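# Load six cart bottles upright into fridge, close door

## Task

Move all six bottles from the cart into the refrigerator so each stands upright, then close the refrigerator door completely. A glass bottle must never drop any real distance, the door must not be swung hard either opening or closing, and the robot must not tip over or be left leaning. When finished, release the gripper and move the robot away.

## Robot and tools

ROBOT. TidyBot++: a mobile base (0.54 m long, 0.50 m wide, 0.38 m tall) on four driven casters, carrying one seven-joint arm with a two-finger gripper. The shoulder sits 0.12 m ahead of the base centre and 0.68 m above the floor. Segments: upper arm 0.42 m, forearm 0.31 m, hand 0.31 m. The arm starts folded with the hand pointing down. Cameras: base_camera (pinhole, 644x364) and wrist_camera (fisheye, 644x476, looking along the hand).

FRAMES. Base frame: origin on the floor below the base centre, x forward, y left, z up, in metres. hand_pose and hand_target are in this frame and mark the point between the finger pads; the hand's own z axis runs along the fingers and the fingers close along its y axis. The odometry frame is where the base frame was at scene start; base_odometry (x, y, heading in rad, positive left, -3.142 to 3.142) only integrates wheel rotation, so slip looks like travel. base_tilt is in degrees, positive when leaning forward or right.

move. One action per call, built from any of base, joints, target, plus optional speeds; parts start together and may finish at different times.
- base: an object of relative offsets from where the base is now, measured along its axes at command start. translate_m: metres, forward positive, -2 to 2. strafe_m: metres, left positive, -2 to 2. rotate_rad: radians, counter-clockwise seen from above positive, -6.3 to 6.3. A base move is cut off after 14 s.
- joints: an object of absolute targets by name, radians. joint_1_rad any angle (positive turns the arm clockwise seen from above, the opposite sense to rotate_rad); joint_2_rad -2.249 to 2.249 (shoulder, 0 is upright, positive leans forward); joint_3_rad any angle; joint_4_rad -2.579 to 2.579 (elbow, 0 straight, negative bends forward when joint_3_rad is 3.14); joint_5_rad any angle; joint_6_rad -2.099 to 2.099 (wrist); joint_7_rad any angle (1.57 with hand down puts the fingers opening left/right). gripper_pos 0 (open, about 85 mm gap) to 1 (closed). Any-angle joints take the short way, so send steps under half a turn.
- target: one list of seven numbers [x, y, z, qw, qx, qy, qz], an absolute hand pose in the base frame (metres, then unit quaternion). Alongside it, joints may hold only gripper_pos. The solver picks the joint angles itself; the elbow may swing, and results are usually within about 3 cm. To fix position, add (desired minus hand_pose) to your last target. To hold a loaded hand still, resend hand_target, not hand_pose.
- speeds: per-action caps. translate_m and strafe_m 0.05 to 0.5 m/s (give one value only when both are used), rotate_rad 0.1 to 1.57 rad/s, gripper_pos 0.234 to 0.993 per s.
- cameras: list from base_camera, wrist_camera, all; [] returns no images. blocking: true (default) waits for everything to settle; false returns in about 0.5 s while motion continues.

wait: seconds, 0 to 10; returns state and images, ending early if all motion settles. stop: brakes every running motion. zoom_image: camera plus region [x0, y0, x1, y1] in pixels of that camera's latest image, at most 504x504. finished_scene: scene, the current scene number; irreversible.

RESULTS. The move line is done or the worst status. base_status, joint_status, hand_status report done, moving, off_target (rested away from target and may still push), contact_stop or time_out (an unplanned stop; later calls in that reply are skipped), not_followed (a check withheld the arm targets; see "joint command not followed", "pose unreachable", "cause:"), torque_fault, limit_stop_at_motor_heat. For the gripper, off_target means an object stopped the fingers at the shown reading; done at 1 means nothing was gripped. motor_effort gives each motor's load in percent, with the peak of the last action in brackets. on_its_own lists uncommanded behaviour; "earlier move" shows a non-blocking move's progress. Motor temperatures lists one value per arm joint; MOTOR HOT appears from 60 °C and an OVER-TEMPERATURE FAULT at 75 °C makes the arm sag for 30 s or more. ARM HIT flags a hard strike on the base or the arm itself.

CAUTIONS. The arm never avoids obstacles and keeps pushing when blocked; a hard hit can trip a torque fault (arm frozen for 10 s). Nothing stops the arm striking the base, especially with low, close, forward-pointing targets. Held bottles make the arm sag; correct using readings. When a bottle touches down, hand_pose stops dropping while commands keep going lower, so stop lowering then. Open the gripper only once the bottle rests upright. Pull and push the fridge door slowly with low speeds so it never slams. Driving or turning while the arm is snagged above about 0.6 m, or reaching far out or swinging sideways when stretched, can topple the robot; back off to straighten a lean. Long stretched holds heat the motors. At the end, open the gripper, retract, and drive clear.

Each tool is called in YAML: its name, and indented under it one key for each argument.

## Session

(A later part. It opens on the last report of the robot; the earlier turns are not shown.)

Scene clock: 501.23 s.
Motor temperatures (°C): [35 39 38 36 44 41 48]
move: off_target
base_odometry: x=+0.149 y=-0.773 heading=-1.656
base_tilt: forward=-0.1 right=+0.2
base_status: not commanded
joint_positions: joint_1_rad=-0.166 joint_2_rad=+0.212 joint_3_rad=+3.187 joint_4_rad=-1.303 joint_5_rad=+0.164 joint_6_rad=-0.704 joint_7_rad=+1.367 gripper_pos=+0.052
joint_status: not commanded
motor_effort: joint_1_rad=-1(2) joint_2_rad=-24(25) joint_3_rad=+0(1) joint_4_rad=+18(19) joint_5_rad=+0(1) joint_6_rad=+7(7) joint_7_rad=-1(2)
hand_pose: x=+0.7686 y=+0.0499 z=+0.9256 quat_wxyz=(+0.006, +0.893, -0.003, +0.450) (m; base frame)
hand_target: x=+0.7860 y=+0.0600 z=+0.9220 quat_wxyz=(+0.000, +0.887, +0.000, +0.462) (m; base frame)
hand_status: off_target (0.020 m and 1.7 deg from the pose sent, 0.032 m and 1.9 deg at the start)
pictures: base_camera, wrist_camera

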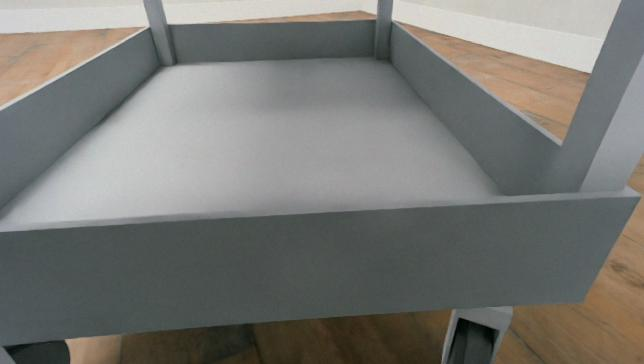

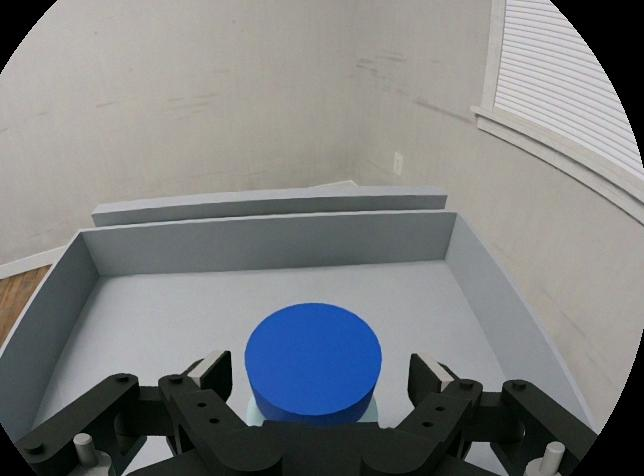

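move:
  target: [0.786, 0.061, 0.91, 0, 0.887, 0, 0.462]
  cameras: []

move:
  joints: {"gripper_pos": 0.6}
  speeds: {"gripper_pos": 0.234}

Scene clock: 503.80 s.
Motor temperatures (°C): [35 39 38 36 44 41 48]
move: off_target
base_odometry: x=+0.149 y=-0.773 heading=-1.656
base_tilt: forward=-0.1 right=+0.2
base_status: not commanded
joint_positions: joint_1_rad=-0.171 joint_2_rad=+0.212 joint_3_rad=+3.192 joint_4_rad=-1.315 joint_5_rad=+0.164 joint_6_rad=-0.667 joint_7_rad=+1.366 gripper_pos=+0.052
joint_status: not commanded
motor_effort: joint_1_rad=-2(2) joint_2_rad=-25(25) joint_3_rad=+0(1) joint_4_rad=+18(19) joint_5_rad=+0(0) joint_6_rad=+7(8) joint_7_rad=-1(2)
hand_pose: x=+0.7734 y=+0.0525 z=+0.9280 quat_wxyz=(+0.004, +0.887, +0.000, +0.462) (m; base frame)
hand_target: x=+0.7860 y=+0.0610 z=+0.9100 quat_wxyz=(+0.000, +0.887, +0.000, +0.462) (m; base frame)
hand_status: off_target (0.024 m and 0.5 deg from the pose sent, 0.026 m and 1.7 deg at the start)
pictures: none
No camera images: "cameras" was empty.

Scene clock: 506.47 s.
Motor temperatures (°C): [35 39 38 36 44 41 48]
move: off_target
base_odometry: x=+0.149 y=-0.773 heading=-1.656
base_tilt: forward=-0.1 right=+0.2
base_status: not commanded
joint_positions: joint_1_rad=-0.172 joint_2_rad=+0.212 joint_3_rad=+3.192 joint_4_rad=-1.315 joint_5_rad=+0.164 joint_6_rad=-0.666 joint_7_rad=+1.366 gripper_pos=+0.414
joint_status: gripper_pos off_target (ended at +0.414, target +0.600)
motor_effort: joint_1_rad=-1(2) joint_2_rad=-21(25) joint_3_rad=+0(1) joint_4_rad=+17(18) joint_5_rad=+0(1) joint_6_rad=+7(8) joint_7_rad=-1(2)
hand_pose: x=+0.7734 y=+0.0531 z=+0.9282 quat_wxyz=(+0.004, +0.887, +0.000, +0.462) (m; base frame)
hand_target: x=+0.7860 y=+0.0610 z=+0.9100 quat_wxyz=(+0.000, +0.887, +0.000, +0.462) (m; base frame)
hand_status: not commanded
pictures: base_camera, wrist_camera

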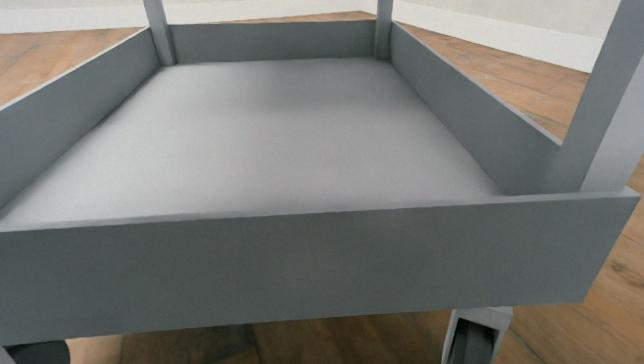

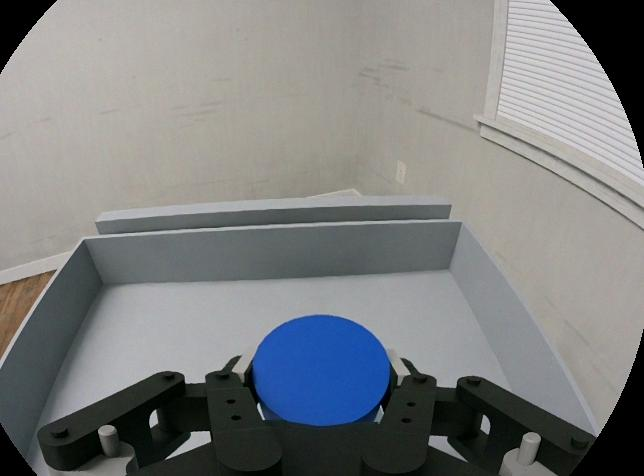

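move:
  target: [0.786, 0.061, 0.96, 0, 0.887, 0, 0.462]

move:
  target: [0.75, 0.05, 1.07, 0, 0.887, 0, 0.462]

Scene clock: 512.77 s.
Motor temperatures (°C): [35 39 38 36 44 41 48]
move: off_target
base_odometry: x=+0.149 y=-0.773 heading=-1.656
base_tilt: forward=-0.1 right=+0.2
base_status: not commanded
joint_positions: joint_1_rad=-0.172 joint_2_rad=+0.257 joint_3_rad=+3.192 joint_4_rad=-1.201 joint_5_rad=+0.163 joint_6_rad=-0.741 joint_7_rad=+1.366 gripper_pos=+0.414
joint_status: not commanded
motor_effort: joint_1_rad=-2(3) joint_2_rad=-31(32) joint_3_rad=+1(1) joint_4_rad=+23(23) joint_5_rad=+1(1) joint_6_rad=+11(12) joint_7_rad=-1(2)
hand_pose: x=+0.7890 y=+0.0532 z=+0.9446 quat_wxyz=(+0.007, +0.888, -0.005, +0.460) (m; base frame)
hand_target: x=+0.7860 y=+0.0610 z=+0.9600 quat_wxyz=(+0.000, +0.887, +0.000, +0.462) (m; base frame)
hand_status: off_target (0.018 m and 1.0 deg from the pose sent, 0.035 m and 0.4 deg at the start)
pictures: base_camera, wrist_camera

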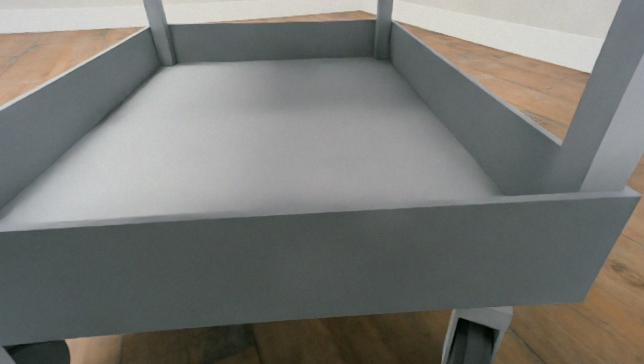

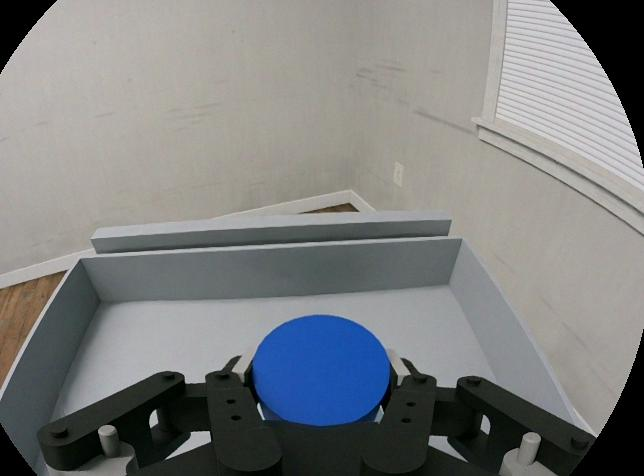

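Scene clock: 514.57 s.
Motor temperatures (°C): [35 39 38 36 44 41 48]
move: done
base_odometry: x=+0.149 y=-0.773 heading=-1.656
base_tilt: forward=-0.1 right=+0.2
base_status: not commanded
joint_positions: joint_1_rad=-0.172 joint_2_rad=+0.258 joint_3_rad=+3.192 joint_4_rad=-0.815 joint_5_rad=+0.126 joint_6_rad=-1.105 joint_7_rad=+1.416 gripper_pos=+0.414
joint_status: not commanded
motor_effort: joint_1_rad=-2(2) joint_2_rad=-29(32) joint_3_rad=+1(1) joint_4_rad=+21(23) joint_5_rad=+0(1) joint_6_rad=+11(12) joint_7_rad=-2(2)
hand_pose: x=+0.7563 y=+0.0498 z=+1.0637 quat_wxyz=(+0.004, +0.884, -0.012, +0.468) (m; base frame)
hand_target: x=+0.7500 y=+0.0500 z=+1.0700 quat_wxyz=(+0.000, +0.887, +0.000, +0.462) (m; base frame)
hand_status: done (0.009 m and 1.6 deg from the pose sent, 0.131 m and 1.0 deg at the start)
pictures: base_camera, wrist_camera

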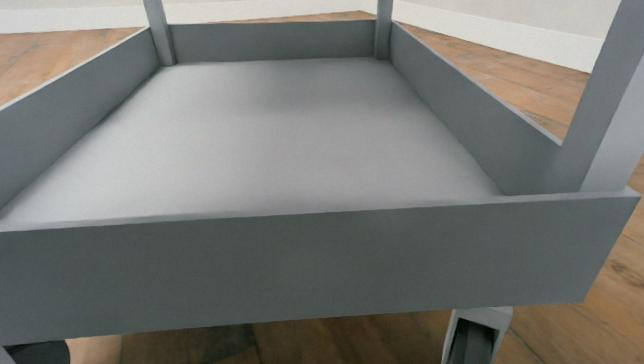

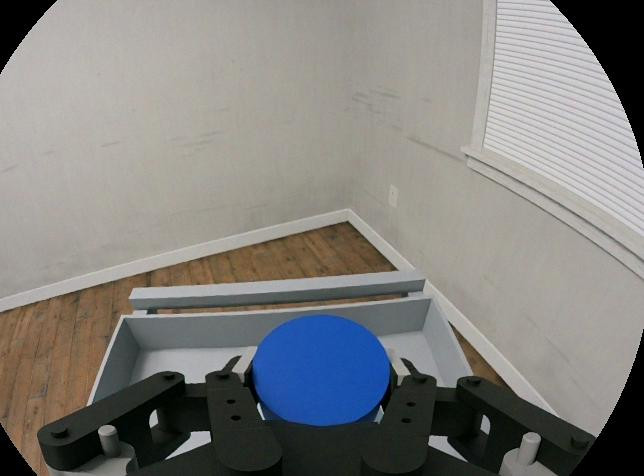

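move:
  base: {"translate_m": -0.37}
  target: [0.60, 0.02, 1.08, 0, 0.887, 0, 0.462]
  cameras: []

move:
  base: {"translate_m": 0.009, "strafe_m": 0.79, "rotate_rad": 1.976}
  target: [0.54, 0, 0.77, 0, 0.876, 0, 0.482]

Scene clock: 521.80 s.
Motor temperatures (°C): [35 39 38 36 44 41 48]
move: off_target
base_odometry: x=+0.181 y=-0.404 heading=-1.657
base_tilt: forward=-0.1 right=+0.2
base_status: done
joint_positions: joint_1_rad=-0.061 joint_2_rad=-0.091 joint_3_rad=+3.126 joint_4_rad=-1.144 joint_5_rad=+0.098 joint_6_rad=-1.108 joint_7_rad=+1.456 gripper_pos=+0.414
joint_status: not commanded
motor_effort: joint_1_rad=-1(3) joint_2_rad=-17(33) joint_3_rad=+0(1) joint_4_rad=+21(23) joint_5_rad=+0(1) joint_6_rad=+12(13) joint_7_rad=-1(2)
hand_pose: x=+0.6123 y=+0.0128 z=+1.0846 quat_wxyz=(+0.004, +0.881, -0.017, +0.473) (m; base frame)
hand_target: x=+0.6000 y=+0.0200 z=+1.0800 quat_wxyz=(+0.000, +0.887, +0.000, +0.462) (m; base frame)
hand_status: off_target (0.015 m and 2.5 deg from the pose sent, 0.160 m and 1.6 deg at the start)
pictures: none
No camera images: "cameras" was empty.

Scene clock: 525.17 s.
Motor temperatures (°C): [35 39 38 36 44 41 48]
move: off_target
base_odometry: x=+0.968 y=-0.481 heading=+0.320
base_tilt: forward=-0.2 right=+0.2
base_status: done
joint_positions: joint_1_rad=-0.034 joint_2_rad=-0.239 joint_3_rad=+3.137 joint_4_rad=-2.345 joint_5_rad=+0.038 joint_6_rad=-0.145 joint_7_rad=+1.531 gripper_pos=+0.414
joint_status: not commanded
motor_effort: joint_1_rad=-1(5) joint_2_rad=-11(20) joint_3_rad=+0(4) joint_4_rad=+20(22) joint_5_rad=-1(3) joint_6_rad=+10(12) joint_7_rad=-1(2)
hand_pose: x=+0.5314 y=+0.0152 z=+0.7342 quat_wxyz=(-0.006, +0.903, +0.015, +0.430) (m; base frame)
hand_target: x=+0.5400 y=+0.0000 z=+0.7700 quat_wxyz=(+0.000, +0.876, +0.000, +0.482) (m; base frame)
hand_status: off_target (0.040 m and 6.9 deg from the pose sent, 0.323 m and 2.4 deg at the start)
pictures: base_camera, wrist_camera

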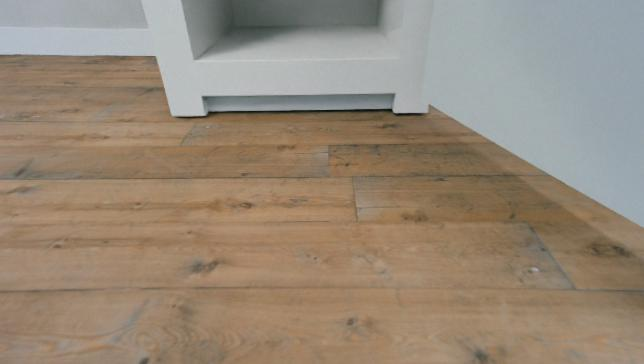

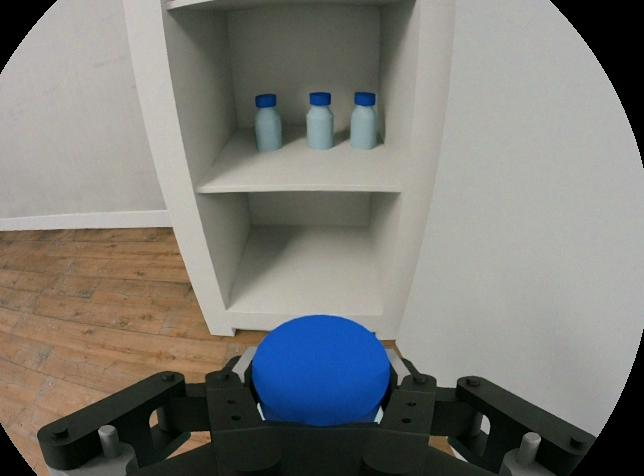

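move:
  base: {"translate_m": 0.483, "strafe_m": 0.02}
  speeds: {"translate_m": 0.35}

move:
  target: [0.63, 0.06, 0.745, 0, 0.872, 0, 0.487]

Scene clock: 532.90 s.
Motor temperatures (°C): [35 39 38 36 44 41 48]
move: done
base_odometry: x=+1.420 y=-0.310 heading=+0.320
base_tilt: forward=-0.1 right=+0.2
base_status: done
joint_positions: joint_1_rad=-0.033 joint_2_rad=-0.247 joint_3_rad=+3.138 joint_4_rad=-2.349 joint_5_rad=+0.037 joint_6_rad=-0.141 joint_7_rad=+1.531 gripper_pos=+0.414
joint_status: not commanded
motor_effort: joint_1_rad=-1(3) joint_2_rad=-11(13) joint_3_rad=+0(1) joint_4_rad=+20(21) joint_5_rad=-1(1) joint_6_rad=+11(12) joint_7_rad=-1(2)
hand_pose: x=+0.5304 y=+0.0151 z=+0.7368 quat_wxyz=(-0.006, +0.901, +0.015, +0.434) (m; base frame)
hand_target: x=+0.5400 y=+0.0000 z=+0.7700 quat_wxyz=(+0.000, +0.876, +0.000, +0.482) (m; base frame)
hand_status: not commanded
pictures: base_camera, wrist_camera

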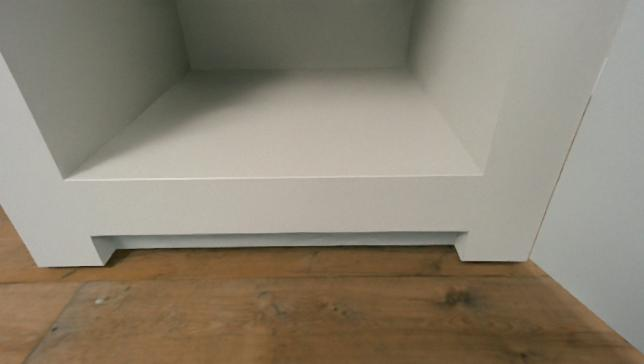

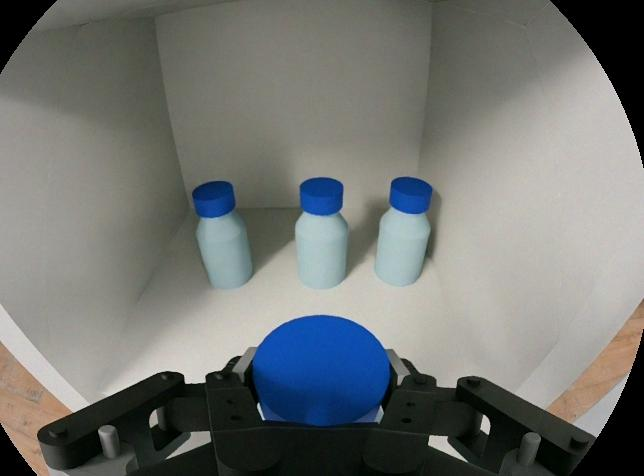

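Scene clock: 534.80 s.
Motor temperatures (°C): [35 39 38 36 44 41 48]
move: off_target
base_odometry: x=+1.420 y=-0.310 heading=+0.320
base_tilt: forward=-0.1 right=+0.2
base_status: not commanded
joint_positions: joint_1_rad=-0.153 joint_2_rad=+0.016 joint_3_rad=+3.105 joint_4_rad=-2.259 joint_5_rad=-1.066 joint_6_rad=+0.159 joint_7_rad=+2.494 gripper_pos=+0.414
joint_status: not commanded
motor_effort: joint_1_rad=-2(2) joint_2_rad=-18(20) joint_3_rad=+0(1) joint_4_rad=+18(21) joint_5_rad=+0(1) joint_6_rad=+7(11) joint_7_rad=-1(2)
hand_pose: x=+0.6138 y=+0.0525 z=+0.7186 quat_wxyz=(-0.013, +0.889, -0.008, +0.458) (m; base frame)
hand_target: x=+0.6300 y=+0.0600 z=+0.7450 quat_wxyz=(+0.000, +0.873, +0.000, +0.488) (m; base frame)
hand_status: off_target (0.032 m and 4.3 deg from the pose sent, 0.110 m and 7.1 deg at the start)
pictures: base_camera, wrist_camera

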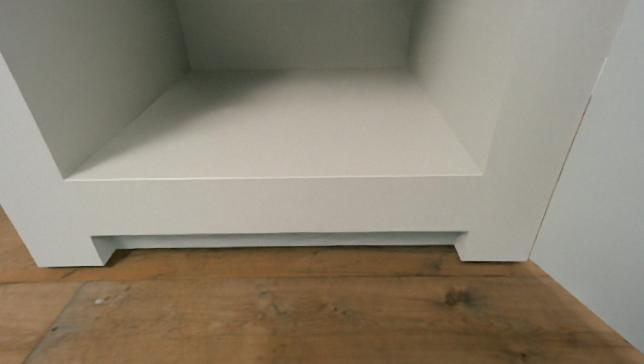

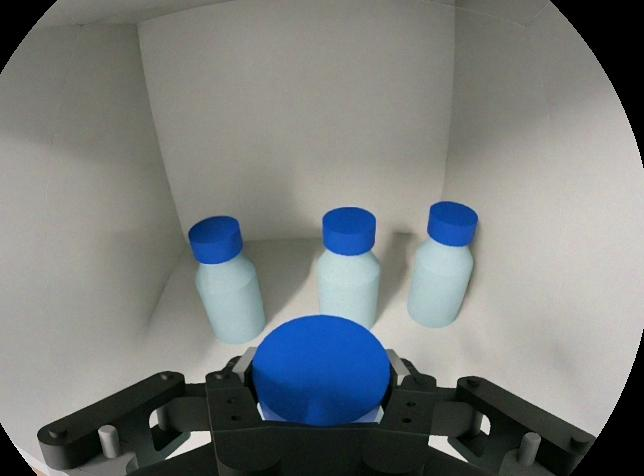

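move:
  target: [0.69, 0.15, 0.715, 0, 0.872, 0, 0.487]

Scene clock: 540.97 s.
Motor temperatures (°C): [35 39 38 36 44 41 48]
move: off_target
base_odometry: x=+1.420 y=-0.310 heading=+0.320
base_tilt: forward=-0.1 right=+0.2
base_status: not commanded
joint_positions: joint_1_rad=-0.743 joint_2_rad=+0.254 joint_3_rad=+3.501 joint_4_rad=-2.094 joint_5_rad=-1.161 joint_6_rad=+0.248 joint_7_rad=+2.476 gripper_pos=+0.414
joint_status: not commanded
motor_effort: joint_1_rad=-2(3) joint_2_rad=-24(25) joint_3_rad=+2(3) joint_4_rad=+17(19) joint_5_rad=+1(1) joint_6_rad=+7(8) joint_7_rad=-1(2)
hand_pose: x=+0.6717 y=+0.1570 z=+0.6929 quat_wxyz=(-0.004, +0.887, +0.036, +0.461) (m; base frame)
hand_target: x=+0.6900 y=+0.1500 z=+0.7150 quat_wxyz=(+0.000, +0.873, +0.000, +0.488) (m; base frame)
hand_status: off_target (0.030 m and 5.5 deg from the pose sent, 0.124 m and 4.3 deg at the start)
pictures: base_camera, wrist_camera

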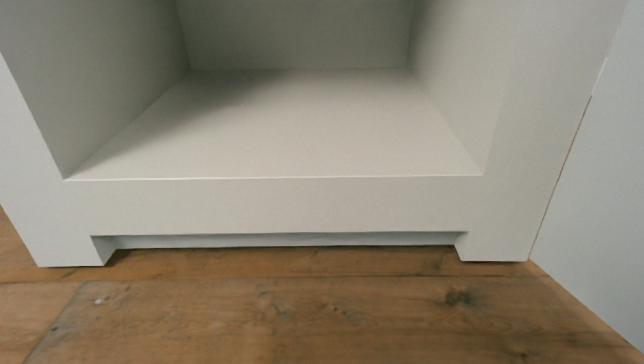

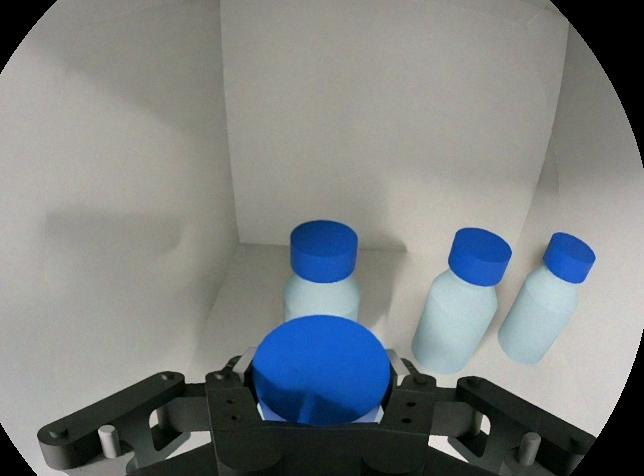

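move:
  target: [0.69, 0.15, 0.695, 0, 0.872, 0, 0.487]
  cameras: []

move:
  target: [0.69, 0.15, 0.682, 0, 0.872, 0, 0.487]
  cameras: []

move:
  target: [0.69, 0.15, 0.67, 0, 0.872, 0, 0.487]
  cameras: []

move:
  target: [0.69, 0.15, 0.66, 0, 0.872, 0, 0.487]

Scene clock: 549.17 s.
Motor temperatures (°C): [35 39 38 36 44 41 48]
move: off_target
base_odometry: x=+1.420 y=-0.310 heading=+0.320
base_tilt: forward=-0.1 right=+0.2
base_status: not commanded
joint_positions: joint_1_rad=-1.032 joint_2_rad=+0.337 joint_3_rad=+3.885 joint_4_rad=-2.094 joint_5_rad=-0.689 joint_6_rad=+0.246 joint_7_rad=+1.879 gripper_pos=+0.414
joint_status: not commanded
motor_effort: joint_1_rad=-2(3) joint_2_rad=-22(24) joint_3_rad=+5(6) joint_4_rad=+17(18) joint_5_rad=+0(1) joint_6_rad=+11(12) joint_7_rad=-1(2)
hand_pose: x=+0.6955 y=+0.1482 z=+0.7072 quat_wxyz=(-0.001, +0.865, -0.004, +0.502) (m; base frame)
hand_target: x=+0.6900 y=+0.1500 z=+0.6950 quat_wxyz=(+0.000, +0.873, +0.000, +0.488) (m; base frame)
hand_status: off_target (0.014 m and 1.9 deg from the pose sent, 0.020 m and 5.5 deg at the start)
pictures: none
No camera images: "cameras" was empty.

Scene clock: 550.27 s.
Motor temperatures (°C): [35 39 38 36 44 41 48]
move: off_target
base_odometry: x=+1.420 y=-0.310 heading=+0.320
base_tilt: forward=-0.1 right=+0.1
base_status: not commanded
joint_positions: joint_1_rad=-0.961 joint_2_rad=+0.343 joint_3_rad=+3.772 joint_4_rad=-2.109 joint_5_rad=-0.689 joint_6_rad=+0.246 joint_7_rad=+1.879 gripper_pos=+0.414
joint_status: not commanded
motor_effort: joint_1_rad=-1(2) joint_2_rad=-23(24) joint_3_rad=+4(5) joint_4_rad=+17(17) joint_5_rad=+0(1) joint_6_rad=+11(12) joint_7_rad=-1(2)
hand_pose: x=+0.6845 y=+0.1636 z=+0.6829 quat_wxyz=(-0.014, +0.877, +0.007, +0.480) (m; base frame)
hand_target: x=+0.6900 y=+0.1500 z=+0.6820 quat_wxyz=(+0.000, +0.873, +0.000, +0.488) (m; base frame)
hand_status: off_target (0.015 m and 2.0 deg from the pose sent, 0.026 m and 1.9 deg at the start)
pictures: none
No camera images: "cameras" was empty.

Scene clock: 551.20 s.
Motor temperatures (°C): [35 39 38 36 44 41 48]
move: off_target
base_odometry: x=+1.420 y=-0.310 heading=+0.320
base_tilt: forward=-0.1 right=+0.2
base_status: not commanded
joint_positions: joint_1_rad=-0.875 joint_2_rad=+0.357 joint_3_rad=+3.666 joint_4_rad=-2.123 joint_5_rad=-0.689 joint_6_rad=+0.261 joint_7_rad=+1.879 gripper_pos=+0.414
joint_status: not commanded
motor_effort: joint_1_rad=-1(2) joint_2_rad=-25(25) joint_3_rad=+4(5) joint_4_rad=+16(17) joint_5_rad=+0(1) joint_6_rad=+11(11) joint_7_rad=-1(2)
hand_pose: x=+0.6789 y=+0.1655 z=+0.6616 quat_wxyz=(-0.017, +0.885, +0.009, +0.465) (m; base frame)
hand_target: x=+0.6900 y=+0.1500 z=+0.6700 quat_wxyz=(+0.000, +0.873, +0.000, +0.488) (m; base frame)
hand_status: off_target (0.021 m and 3.7 deg from the pose sent, 0.020 m and 2.0 deg at the start)
pictures: none
No camera images: "cameras" was empty.

Scene clock: 552.00 s.
Motor temperatures (°C): [35 39 38 36 44 41 48]
move: off_target
base_odometry: x=+1.420 y=-0.310 heading=+0.320
base_tilt: forward=-0.1 right=+0.2
base_status: not commanded
joint_positions: joint_1_rad=-0.821 joint_2_rad=+0.364 joint_3_rad=+3.598 joint_4_rad=-2.129 joint_5_rad=-0.689 joint_6_rad=+0.301 joint_7_rad=+1.879 gripper_pos=+0.414
joint_status: not commanded
motor_effort: joint_1_rad=-1(2) joint_2_rad=-24(25) joint_3_rad=+4(4) joint_4_rad=+15(16) joint_5_rad=+0(0) joint_6_rad=+10(11) joint_7_rad=-1(2)
hand_pose: x=+0.6808 y=+0.1657 z=+0.6584 quat_wxyz=(-0.018, +0.883, +0.007, +0.469) (m; base frame)
hand_target: x=+0.6900 y=+0.1500 z=+0.6600 quat_wxyz=(+0.000, +0.873, +0.000, +0.488) (m; base frame)
hand_status: off_target (0.018 m and 3.3 deg from the pose sent, 0.019 m and 3.7 deg at the start)
pictures: base_camera, wrist_camera

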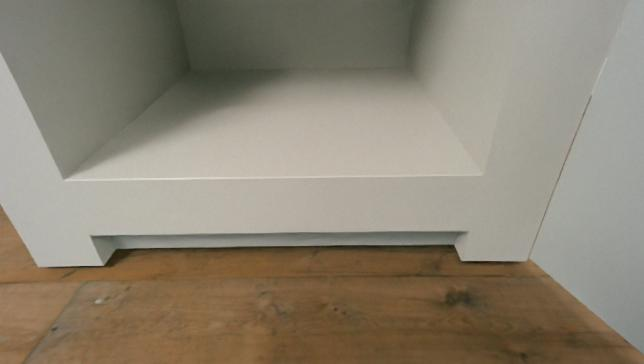

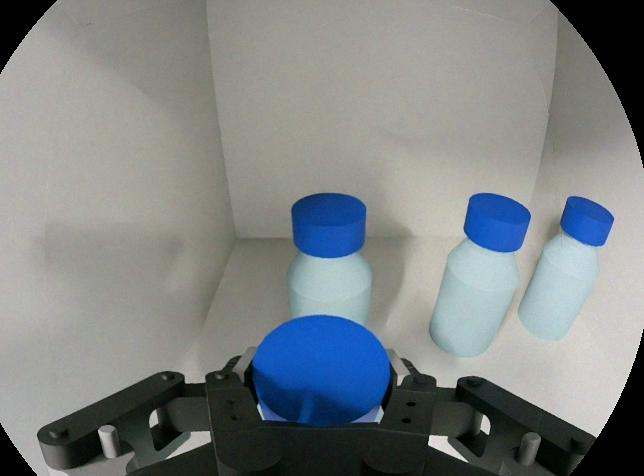

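move:
  target: [0.69, 0.155, 0.652, 0, 0.876, 0, 0.482]
  cameras: []

move:
  target: [0.69, 0.155, 0.645, 0, 0.876, 0, 0.482]

Scene clock: 559.67 s.
Motor temperatures (°C): [35 39 38 36 44 41 48]
move: off_target
base_odometry: x=+1.420 y=-0.310 heading=+0.320
base_tilt: forward=-0.1 right=+0.2
base_status: not commanded
joint_positions: joint_1_rad=-0.822 joint_2_rad=+0.367 joint_3_rad=+3.598 joint_4_rad=-2.129 joint_5_rad=-0.689 joint_6_rad=+0.306 joint_7_rad=+1.874 gripper_pos=+0.414
joint_status: not commanded
motor_effort: joint_1_rad=+0(2) joint_2_rad=-21(24) joint_3_rad=+4(5) joint_4_rad=+13(15) joint_5_rad=+0(1) joint_6_rad=+9(10) joint_7_rad=-1(2)
hand_pose: x=+0.6817 y=+0.1655 z=+0.6580 quat_wxyz=(-0.018, +0.882, +0.005, +0.470) (m; base frame)
hand_target: x=+0.6900 y=+0.1550 z=+0.6520 quat_wxyz=(+0.000, +0.876, +0.000, +0.482) (m; base frame)
hand_status: off_target (0.015 m and 2.6 deg from the pose sent, 0.015 m and 2.8 deg at the start)
pictures: none
No camera images: "cameras" was empty.

Scene clock: 560.33 s.
Motor temperatures (°C): [35 39 38 36 44 41 48]
move: off_target
base_odometry: x=+1.420 y=-0.310 heading=+0.320
base_tilt: forward=-0.2 right=+0.1
base_status: not commanded
joint_positions: joint_1_rad=-0.805 joint_2_rad=+0.376 joint_3_rad=+3.573 joint_4_rad=-2.129 joint_5_rad=-0.688 joint_6_rad=+0.334 joint_7_rad=+1.873 gripper_pos=+0.414
joint_status: not commanded
motor_effort: joint_1_rad=+0(1) joint_2_rad=-21(21) joint_3_rad=+3(4) joint_4_rad=+13(14) joint_5_rad=+0(1) joint_6_rad=+8(9) joint_7_rad=-1(2)
hand_pose: x=+0.6847 y=+0.1664 z=+0.6576 quat_wxyz=(-0.016, +0.879, +0.006, +0.476) (m; base frame)
hand_target: x=+0.6900 y=+0.1550 z=+0.6450 quat_wxyz=(+0.000, +0.876, +0.000, +0.482) (m; base frame)
hand_status: off_target (0.018 m and 2.0 deg from the pose sent, 0.019 m and 2.6 deg at the start)
pictures: base_camera, wrist_camera

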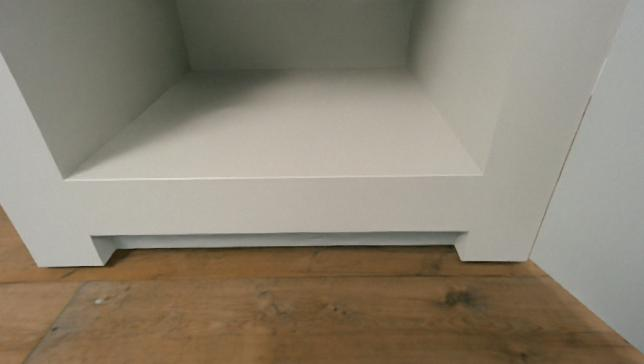

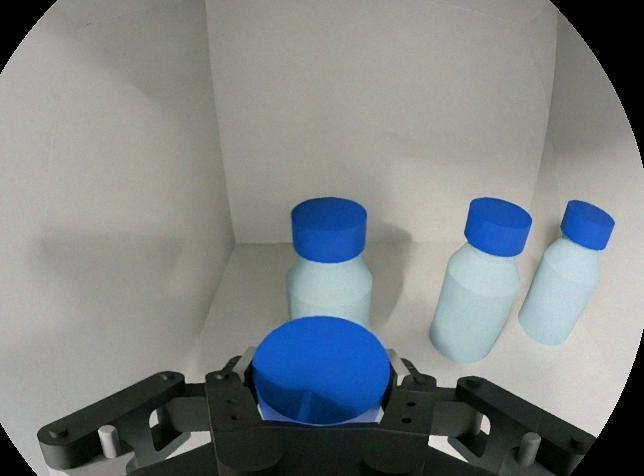

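move:
  joints: {"gripper_pos": 0.15}
  speeds: {"gripper_pos": 0.234}

move:
  target: [0.62, 0.14, 0.70, 0, 0.876, 0, 0.482]

Scene clock: 564.77 s.
Motor temperatures (°C): [35 39 38 36 44 41 48]
move: done
base_odometry: x=+1.420 y=-0.310 heading=+0.320
base_tilt: forward=-0.1 right=+0.2
base_status: not commanded
joint_positions: joint_1_rad=-0.805 joint_2_rad=+0.384 joint_3_rad=+3.573 joint_4_rad=-2.129 joint_5_rad=-0.688 joint_6_rad=+0.339 joint_7_rad=+1.873 gripper_pos=+0.152
joint_status: all done
motor_effort: joint_1_rad=-1(2) joint_2_rad=-22(22) joint_3_rad=+3(5) joint_4_rad=+12(13) joint_5_rad=+0(1) joint_6_rad=+8(9) joint_7_rad=-2(2)
hand_pose: x=+0.6855 y=+0.1658 z=+0.6553 quat_wxyz=(-0.013, +0.879, +0.007, +0.476) (m; base frame)
hand_target: x=+0.6900 y=+0.1550 z=+0.6450 quat_wxyz=(+0.000, +0.876, +0.000, +0.482) (m; base frame)
hand_status: not commanded
pictures: base_camera, wrist_camera

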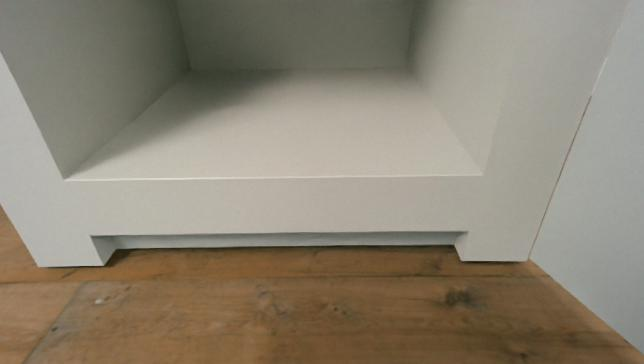

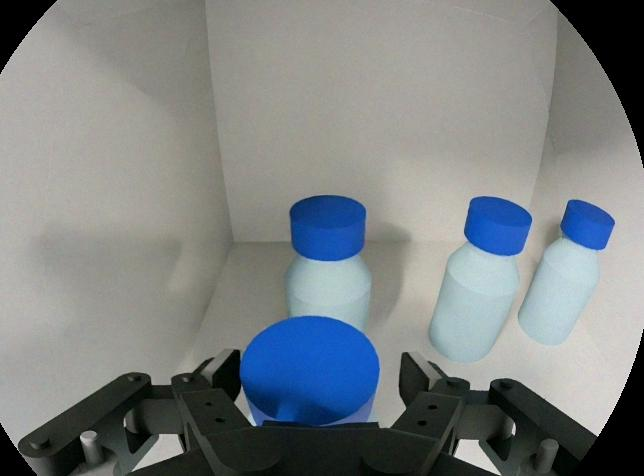

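Scene clock: 566.67 s.
Motor temperatures (°C): [35 39 38 36 44 41 48]
move: off_target
base_odometry: x=+1.420 y=-0.310 heading=+0.320
base_tilt: forward=-0.1 right=+0.2
base_status: not commanded
joint_positions: joint_1_rad=-0.564 joint_2_rad=+0.181 joint_3_rad=+3.175 joint_4_rad=-2.222 joint_5_rad=-1.139 joint_6_rad=+0.425 joint_7_rad=+2.358 gripper_pos=+0.152
joint_status: not commanded
motor_effort: joint_1_rad=-2(2) joint_2_rad=-18(23) joint_3_rad=+0(3) joint_4_rad=+13(13) joint_5_rad=+1(2) joint_6_rad=+5(7) joint_7_rad=-1(2)
hand_pose: x=+0.6247 y=+0.1633 z=+0.6905 quat_wxyz=(-0.022, +0.882, +0.011, +0.471) (m; base frame)
hand_target: x=+0.6200 y=+0.1400 z=+0.7000 quat_wxyz=(+0.000, +0.876, +0.000, +0.482) (m; base frame)
hand_status: off_target (0.026 m and 3.2 deg from the pose sent, 0.083 m and 1.8 deg at the start)
pictures: base_camera, wrist_camera

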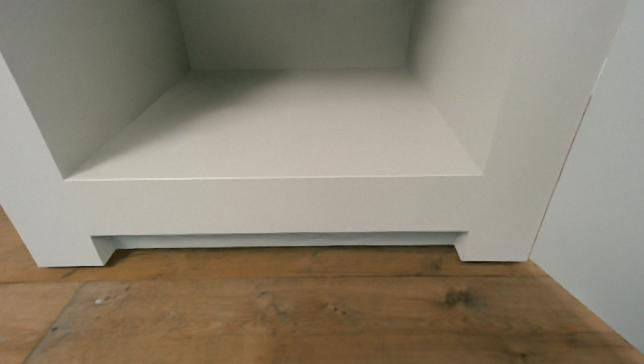

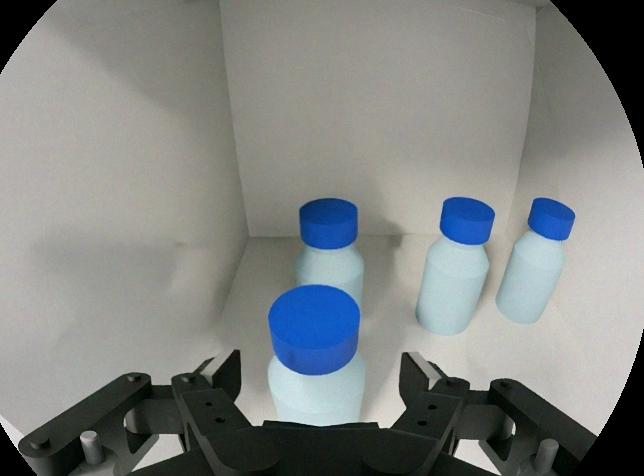

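move:
  target: [0.53, 0.04, 0.77, 0, 0.887, 0, 0.462]
  joints: {"gripper_pos": 0.05}

move:
  base: {"translate_m": -0.7}
  cameras: ["wrist_camera"]

Scene clock: 587.53 s.
Motor temperatures (°C): [35 39 38 35 44 41 48]
move: off_target
base_odometry: x=+1.420 y=-0.310 heading=+0.320
base_tilt: forward=-0.1 right=+0.2
base_status: not commanded
joint_positions: joint_1_rad=+0.210 joint_2_rad=-0.286 joint_3_rad=+2.837 joint_4_rad=-2.275 joint_5_rad=-0.010 joint_6_rad=-0.113 joint_7_rad=+1.463 gripper_pos=+0.052
joint_status: all done
motor_effort: joint_1_rad=-1(2) joint_2_rad=-7(19) joint_3_rad=+1(2) joint_4_rad=+17(17) joint_5_rad=-1(2) joint_6_rad=+8(8) joint_7_rad=-1(2)
hand_pose: x=+0.5515 y=+0.0477 z=+0.7930 quat_wxyz=(-0.013, +0.871, +0.006, +0.492) (m; base frame)
hand_target: x=+0.5300 y=+0.0400 z=+0.7700 quat_wxyz=(+0.000, +0.887, +0.000, +0.462) (m; base frame)
hand_status: off_target (0.032 m and 4.2 deg from the pose sent, 0.175 m and 3.1 deg at the start)
pictures: base_camera, wrist_camera

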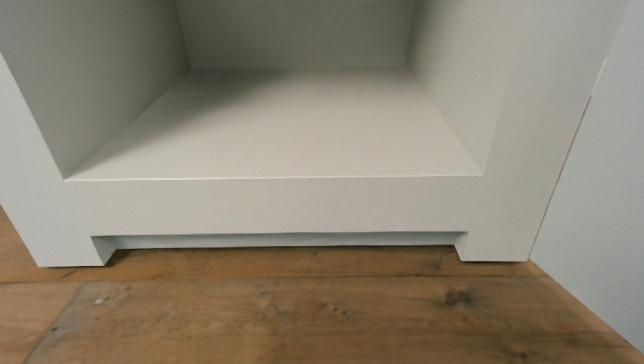

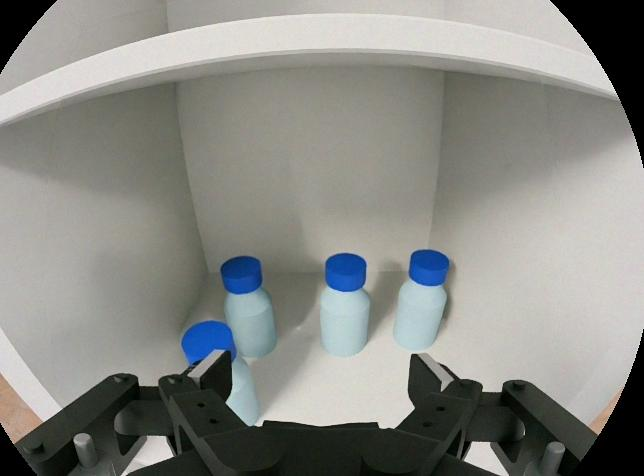

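Scene clock: 590.30 s.
Motor temperatures (°C): [35 39 38 35 44 41 48]
move: done
base_odometry: x=+0.755 y=-0.530 heading=+0.319
base_tilt: forward=-0.2 right=+0.2
base_status: done
joint_positions: joint_1_rad=+0.212 joint_2_rad=-0.296 joint_3_rad=+2.834 joint_4_rad=-2.278 joint_5_rad=-0.007 joint_6_rad=-0.117 joint_7_rad=+1.461 gripper_pos=+0.052
joint_status: not commanded
motor_effort: joint_1_rad=-2(2) joint_2_rad=-6(9) joint_3_rad=+2(2) joint_4_rad=+17(18) joint_5_rad=-1(1) joint_6_rad=+8(8) joint_7_rad=-1(2)
hand_pose: x=+0.5487 y=+0.0476 z=+0.7941 quat_wxyz=(-0.011, +0.870, +0.007, +0.493) (m; base frame)
hand_target: x=+0.5300 y=+0.0400 z=+0.7700 quat_wxyz=(+0.000, +0.887, +0.000, +0.462) (m; base frame)
hand_status: not commanded
pictures: wrist_camera

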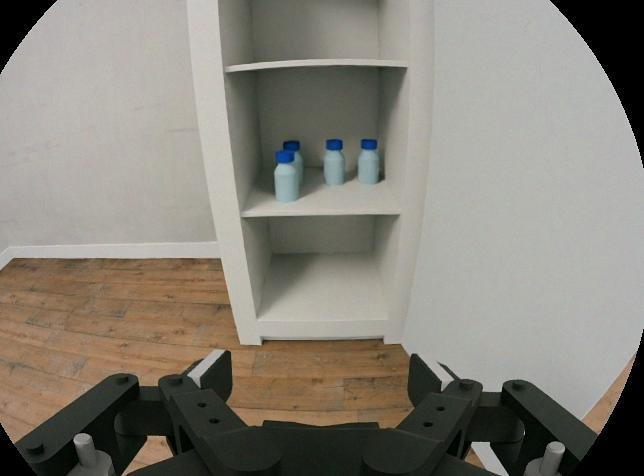

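move:
  base: {"translate_m": -0.055, "strafe_m": -0.177, "rotate_rad": -2.47}
  target: [0.52, 0, 1.06, 0, 0.887, 0, 0.462]

Scene clock: 596.00 s.
Motor temperatures (°C): [35 39 38 35 44 41 48]
move: off_target
base_odometry: x=+0.758 y=-0.715 heading=-2.150
base_tilt: forward=-0.2 right=+0.2
base_status: done
joint_positions: joint_1_rad=+0.016 joint_2_rad=-0.296 joint_3_rad=+3.140 joint_4_rad=-1.375 joint_5_rad=-0.007 joint_6_rad=-1.066 joint_7_rad=+1.528 gripper_pos=+0.052
joint_status: not commanded
motor_effort: joint_1_rad=-2(3) joint_2_rad=-7(11) joint_3_rad=+1(4) joint_4_rad=+17(19) joint_5_rad=-1(2) joint_6_rad=+8(8) joint_7_rad=-1(2)
hand_pose: x=+0.5347 y=-0.0023 z=+1.0637 quat_wxyz=(-0.010, +0.878, -0.025, +0.478) (m; base frame)
hand_target: x=+0.5200 y=+0.0000 z=+1.0600 quat_wxyz=(+0.000, +0.887, +0.000, +0.462) (m; base frame)
hand_status: off_target (0.015 m and 3.7 deg from the pose sent, 0.272 m and 4.3 deg at the start)
pictures: base_camera, wrist_camera

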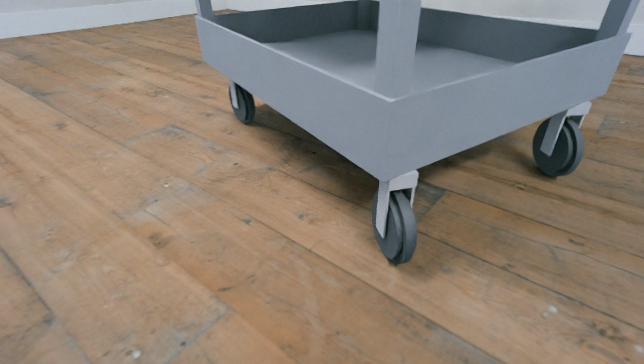

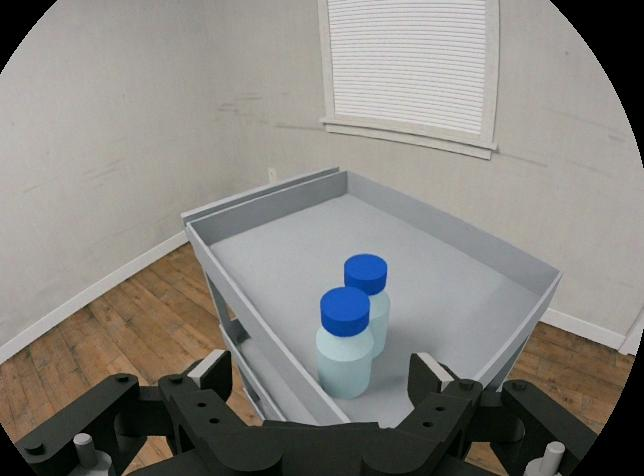

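move:
  target: [0.615, -0.028, 0.975, 0, 0.887, 0, 0.462]

Scene clock: 603.10 s.
Motor temperatures (°C): [35 39 38 35 44 41 48]
move: off_target
base_odometry: x=+0.758 y=-0.715 heading=-2.150
base_tilt: forward=-0.1 right=+0.2
base_status: not commanded
joint_positions: joint_1_rad=+0.009 joint_2_rad=-0.169 joint_3_rad=+3.228 joint_4_rad=-1.533 joint_5_rad=-0.050 joint_6_rad=-0.848 joint_7_rad=+1.652 gripper_pos=+0.052
joint_status: not commanded
motor_effort: joint_1_rad=-2(3) joint_2_rad=-12(15) joint_3_rad=+0(1) joint_4_rad=+18(19) joint_5_rad=-1(2) joint_6_rad=+7(8) joint_7_rad=-1(2)
hand_pose: x=+0.6051 y=-0.0376 z=+0.9758 quat_wxyz=(+0.009, +0.893, -0.016, +0.449) (m; base frame)
hand_target: x=+0.6150 y=-0.0280 z=+0.9750 quat_wxyz=(+0.000, +0.887, +0.000, +0.462) (m; base frame)
hand_status: off_target (0.014 m and 2.6 deg from the pose sent, 0.122 m and 3.7 deg at the start)
pictures: base_camera, wrist_camera

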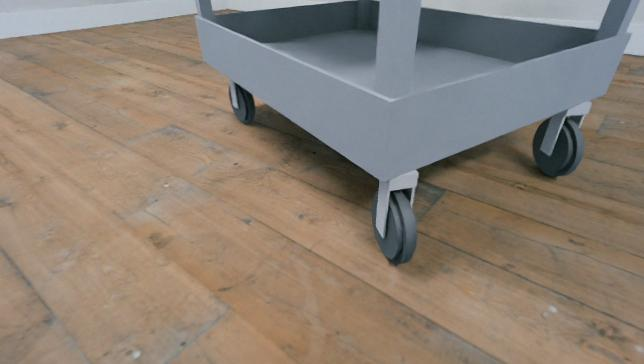

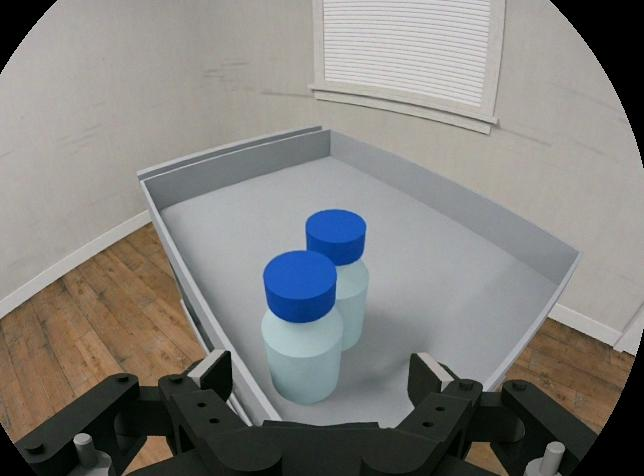

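move:
  target: [0.66, -0.018, 0.955, 0, 0.887, 0, 0.462]

Scene clock: 608.93 s.
Motor temperatures (°C): [35 39 38 35 44 41 48]
move: off_target
base_odometry: x=+0.758 y=-0.715 heading=-2.150
base_tilt: forward=-0.1 right=+0.2
base_status: not commanded
joint_positions: joint_1_rad=+0.009 joint_2_rad=-0.079 joint_3_rad=+3.222 joint_4_rad=-1.533 joint_5_rad=-0.050 joint_6_rad=-0.766 joint_7_rad=+1.653 gripper_pos=+0.052
joint_status: not commanded
motor_effort: joint_1_rad=-1(2) joint_2_rad=-15(17) joint_3_rad=+0(1) joint_4_rad=+18(19) joint_5_rad=-2(2) joint_6_rad=+7(8) joint_7_rad=-1(2)
hand_pose: x=+0.6458 y=-0.0366 z=+0.9506 quat_wxyz=(+0.012, +0.895, -0.013, +0.446) (m; base frame)
hand_target: x=+0.6600 y=-0.0180 z=+0.9550 quat_wxyz=(+0.000, +0.887, +0.000, +0.462) (m; base frame)
hand_status: off_target (0.024 m and 2.9 deg from the pose sent, 0.062 m and 2.6 deg at the start)
pictures: base_camera, wrist_camera

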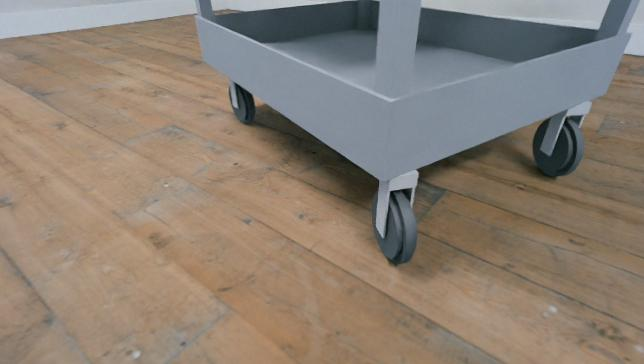

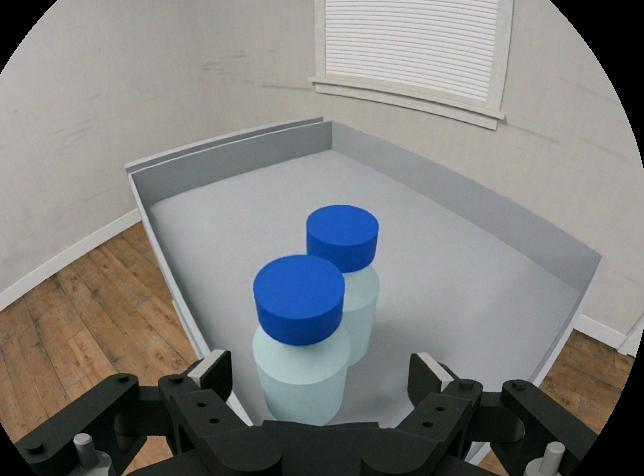

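move:
  target: [0.69, 0.0, 0.94, 0, 0.887, 0, 0.462]

Scene clock: 611.83 s.
Motor temperatures (°C): [35 39 38 36 44 41 48]
move: off_target
base_odometry: x=+0.758 y=-0.715 heading=-2.150
base_tilt: forward=-0.1 right=+0.2
base_status: not commanded
joint_positions: joint_1_rad=+0.003 joint_2_rad=-0.016 joint_3_rad=+3.181 joint_4_rad=-1.525 joint_5_rad=-0.026 joint_6_rad=-0.711 joint_7_rad=+1.607 gripper_pos=+0.052
joint_status: not commanded
motor_effort: joint_1_rad=-1(3) joint_2_rad=-17(19) joint_3_rad=+0(1) joint_4_rad=+18(19) joint_5_rad=-1(2) joint_6_rad=+8(8) joint_7_rad=-2(2)
hand_pose: x=+0.6741 y=-0.0169 z=+0.9338 quat_wxyz=(+0.005, +0.896, -0.008, +0.445) (m; base frame)
hand_target: x=+0.6900 y=+0.0000 z=+0.9400 quat_wxyz=(+0.000, +0.887, +0.000, +0.462) (m; base frame)
hand_status: off_target (0.024 m and 2.5 deg from the pose sent, 0.058 m and 2.9 deg at the start)
pictures: base_camera, wrist_camera

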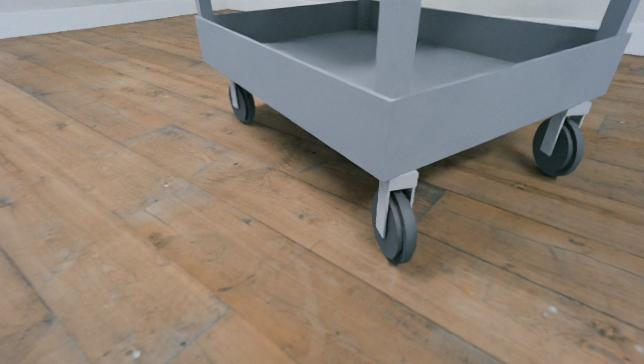

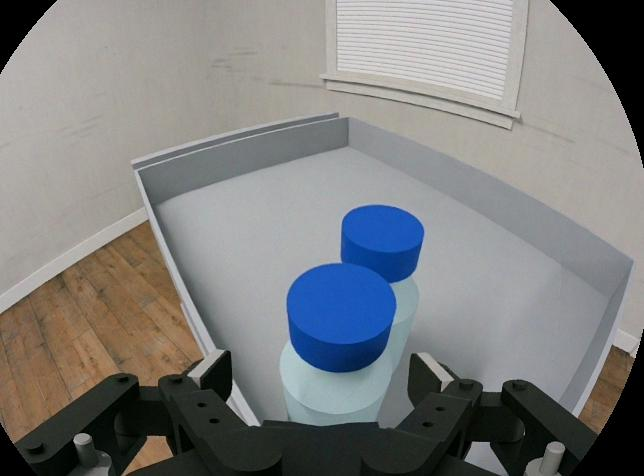

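move:
  target: [0.71, -0.036, 0.932, 0, 0.887, 0, 0.462]

Scene clock: 614.50 s.
Motor temperatures (°C): [35 39 38 36 44 41 48]
move: off_target
base_odometry: x=+0.758 y=-0.715 heading=-2.150
base_tilt: forward=-0.1 right=+0.2
base_status: not commanded
joint_positions: joint_1_rad=+0.042 joint_2_rad=+0.028 joint_3_rad=+3.184 joint_4_rad=-1.502 joint_5_rad=-0.130 joint_6_rad=-0.697 joint_7_rad=+1.729 gripper_pos=+0.052
joint_status: not commanded
motor_effort: joint_1_rad=-2(3) joint_2_rad=-19(20) joint_3_rad=+1(1) joint_4_rad=+18(19) joint_5_rad=-1(2) joint_6_rad=+7(7) joint_7_rad=-1(2)
hand_pose: x=+0.6924 y=-0.0207 z=+0.9271 quat_wxyz=(-0.005, +0.896, +0.007, +0.445) (m; base frame)
hand_target: x=+0.7100 y=-0.0360 z=+0.9320 quat_wxyz=(+0.000, +0.887, +0.000, +0.462) (m; base frame)
hand_status: off_target (0.024 m and 2.4 deg from the pose sent, 0.041 m and 2.5 deg at the start)
pictures: base_camera, wrist_camera

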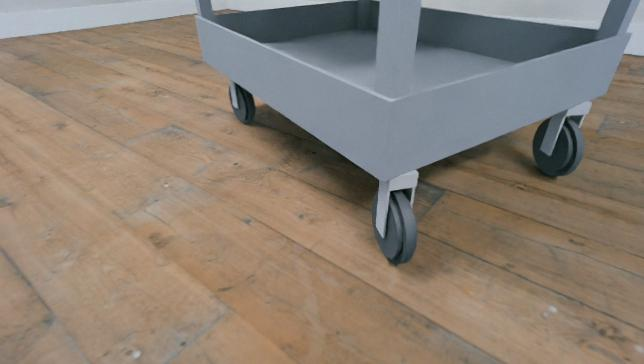

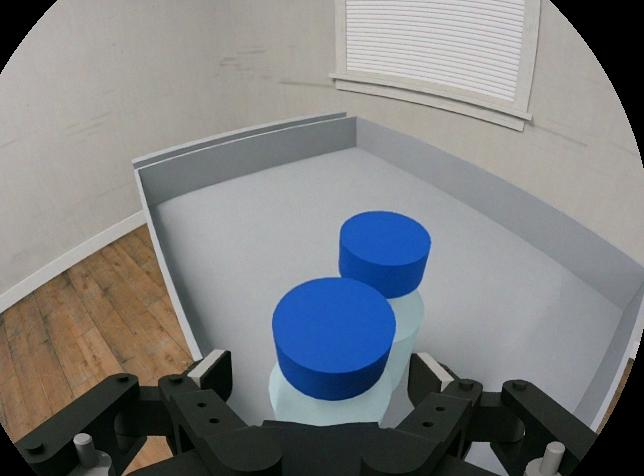

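move:
  target: [0.732, -0.05, 0.926, 0, 0.887, 0, 0.462]

Scene clock: 616.70 s.
Motor temperatures (°C): [35 39 38 36 44 41 48]
move: off_target
base_odometry: x=+0.758 y=-0.715 heading=-2.150
base_tilt: forward=-0.1 right=+0.2
base_status: not commanded
joint_positions: joint_1_rad=+0.089 joint_2_rad=+0.082 joint_3_rad=+3.182 joint_4_rad=-1.456 joint_5_rad=-0.172 joint_6_rad=-0.689 joint_7_rad=+1.778 gripper_pos=+0.052
joint_status: not commanded
motor_effort: joint_1_rad=-1(2) joint_2_rad=-20(21) joint_3_rad=+1(2) joint_4_rad=+18(19) joint_5_rad=-1(2) joint_6_rad=+7(8) joint_7_rad=-1(2)
hand_pose: x=+0.7145 y=-0.0411 z=+0.9247 quat_wxyz=(-0.002, +0.895, +0.000, +0.447) (m; base frame)
hand_target: x=+0.7320 y=-0.0500 z=+0.9260 quat_wxyz=(+0.000, +0.887, +0.000, +0.462) (m; base frame)
hand_status: off_target (0.020 m and 1.9 deg from the pose sent, 0.049 m and 2.4 deg at the start)
pictures: base_camera, wrist_camera

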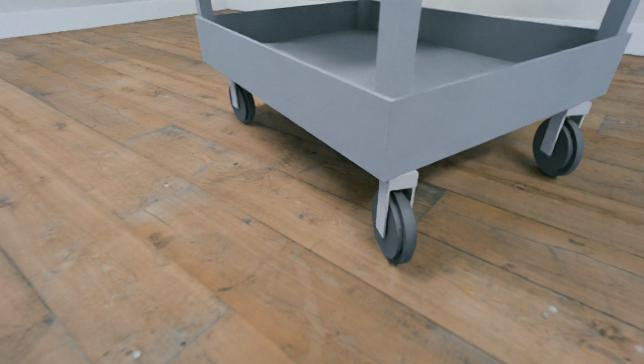

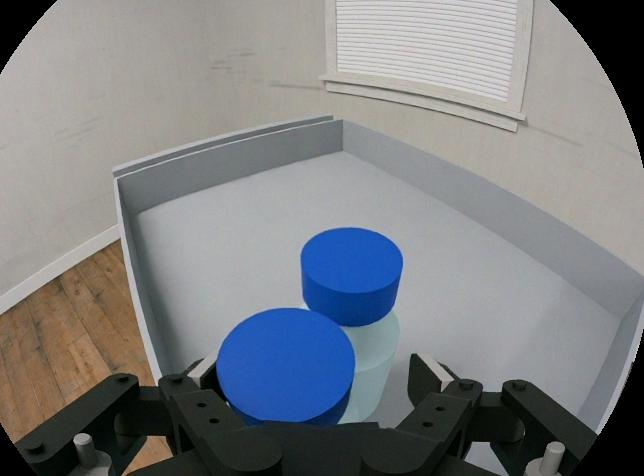

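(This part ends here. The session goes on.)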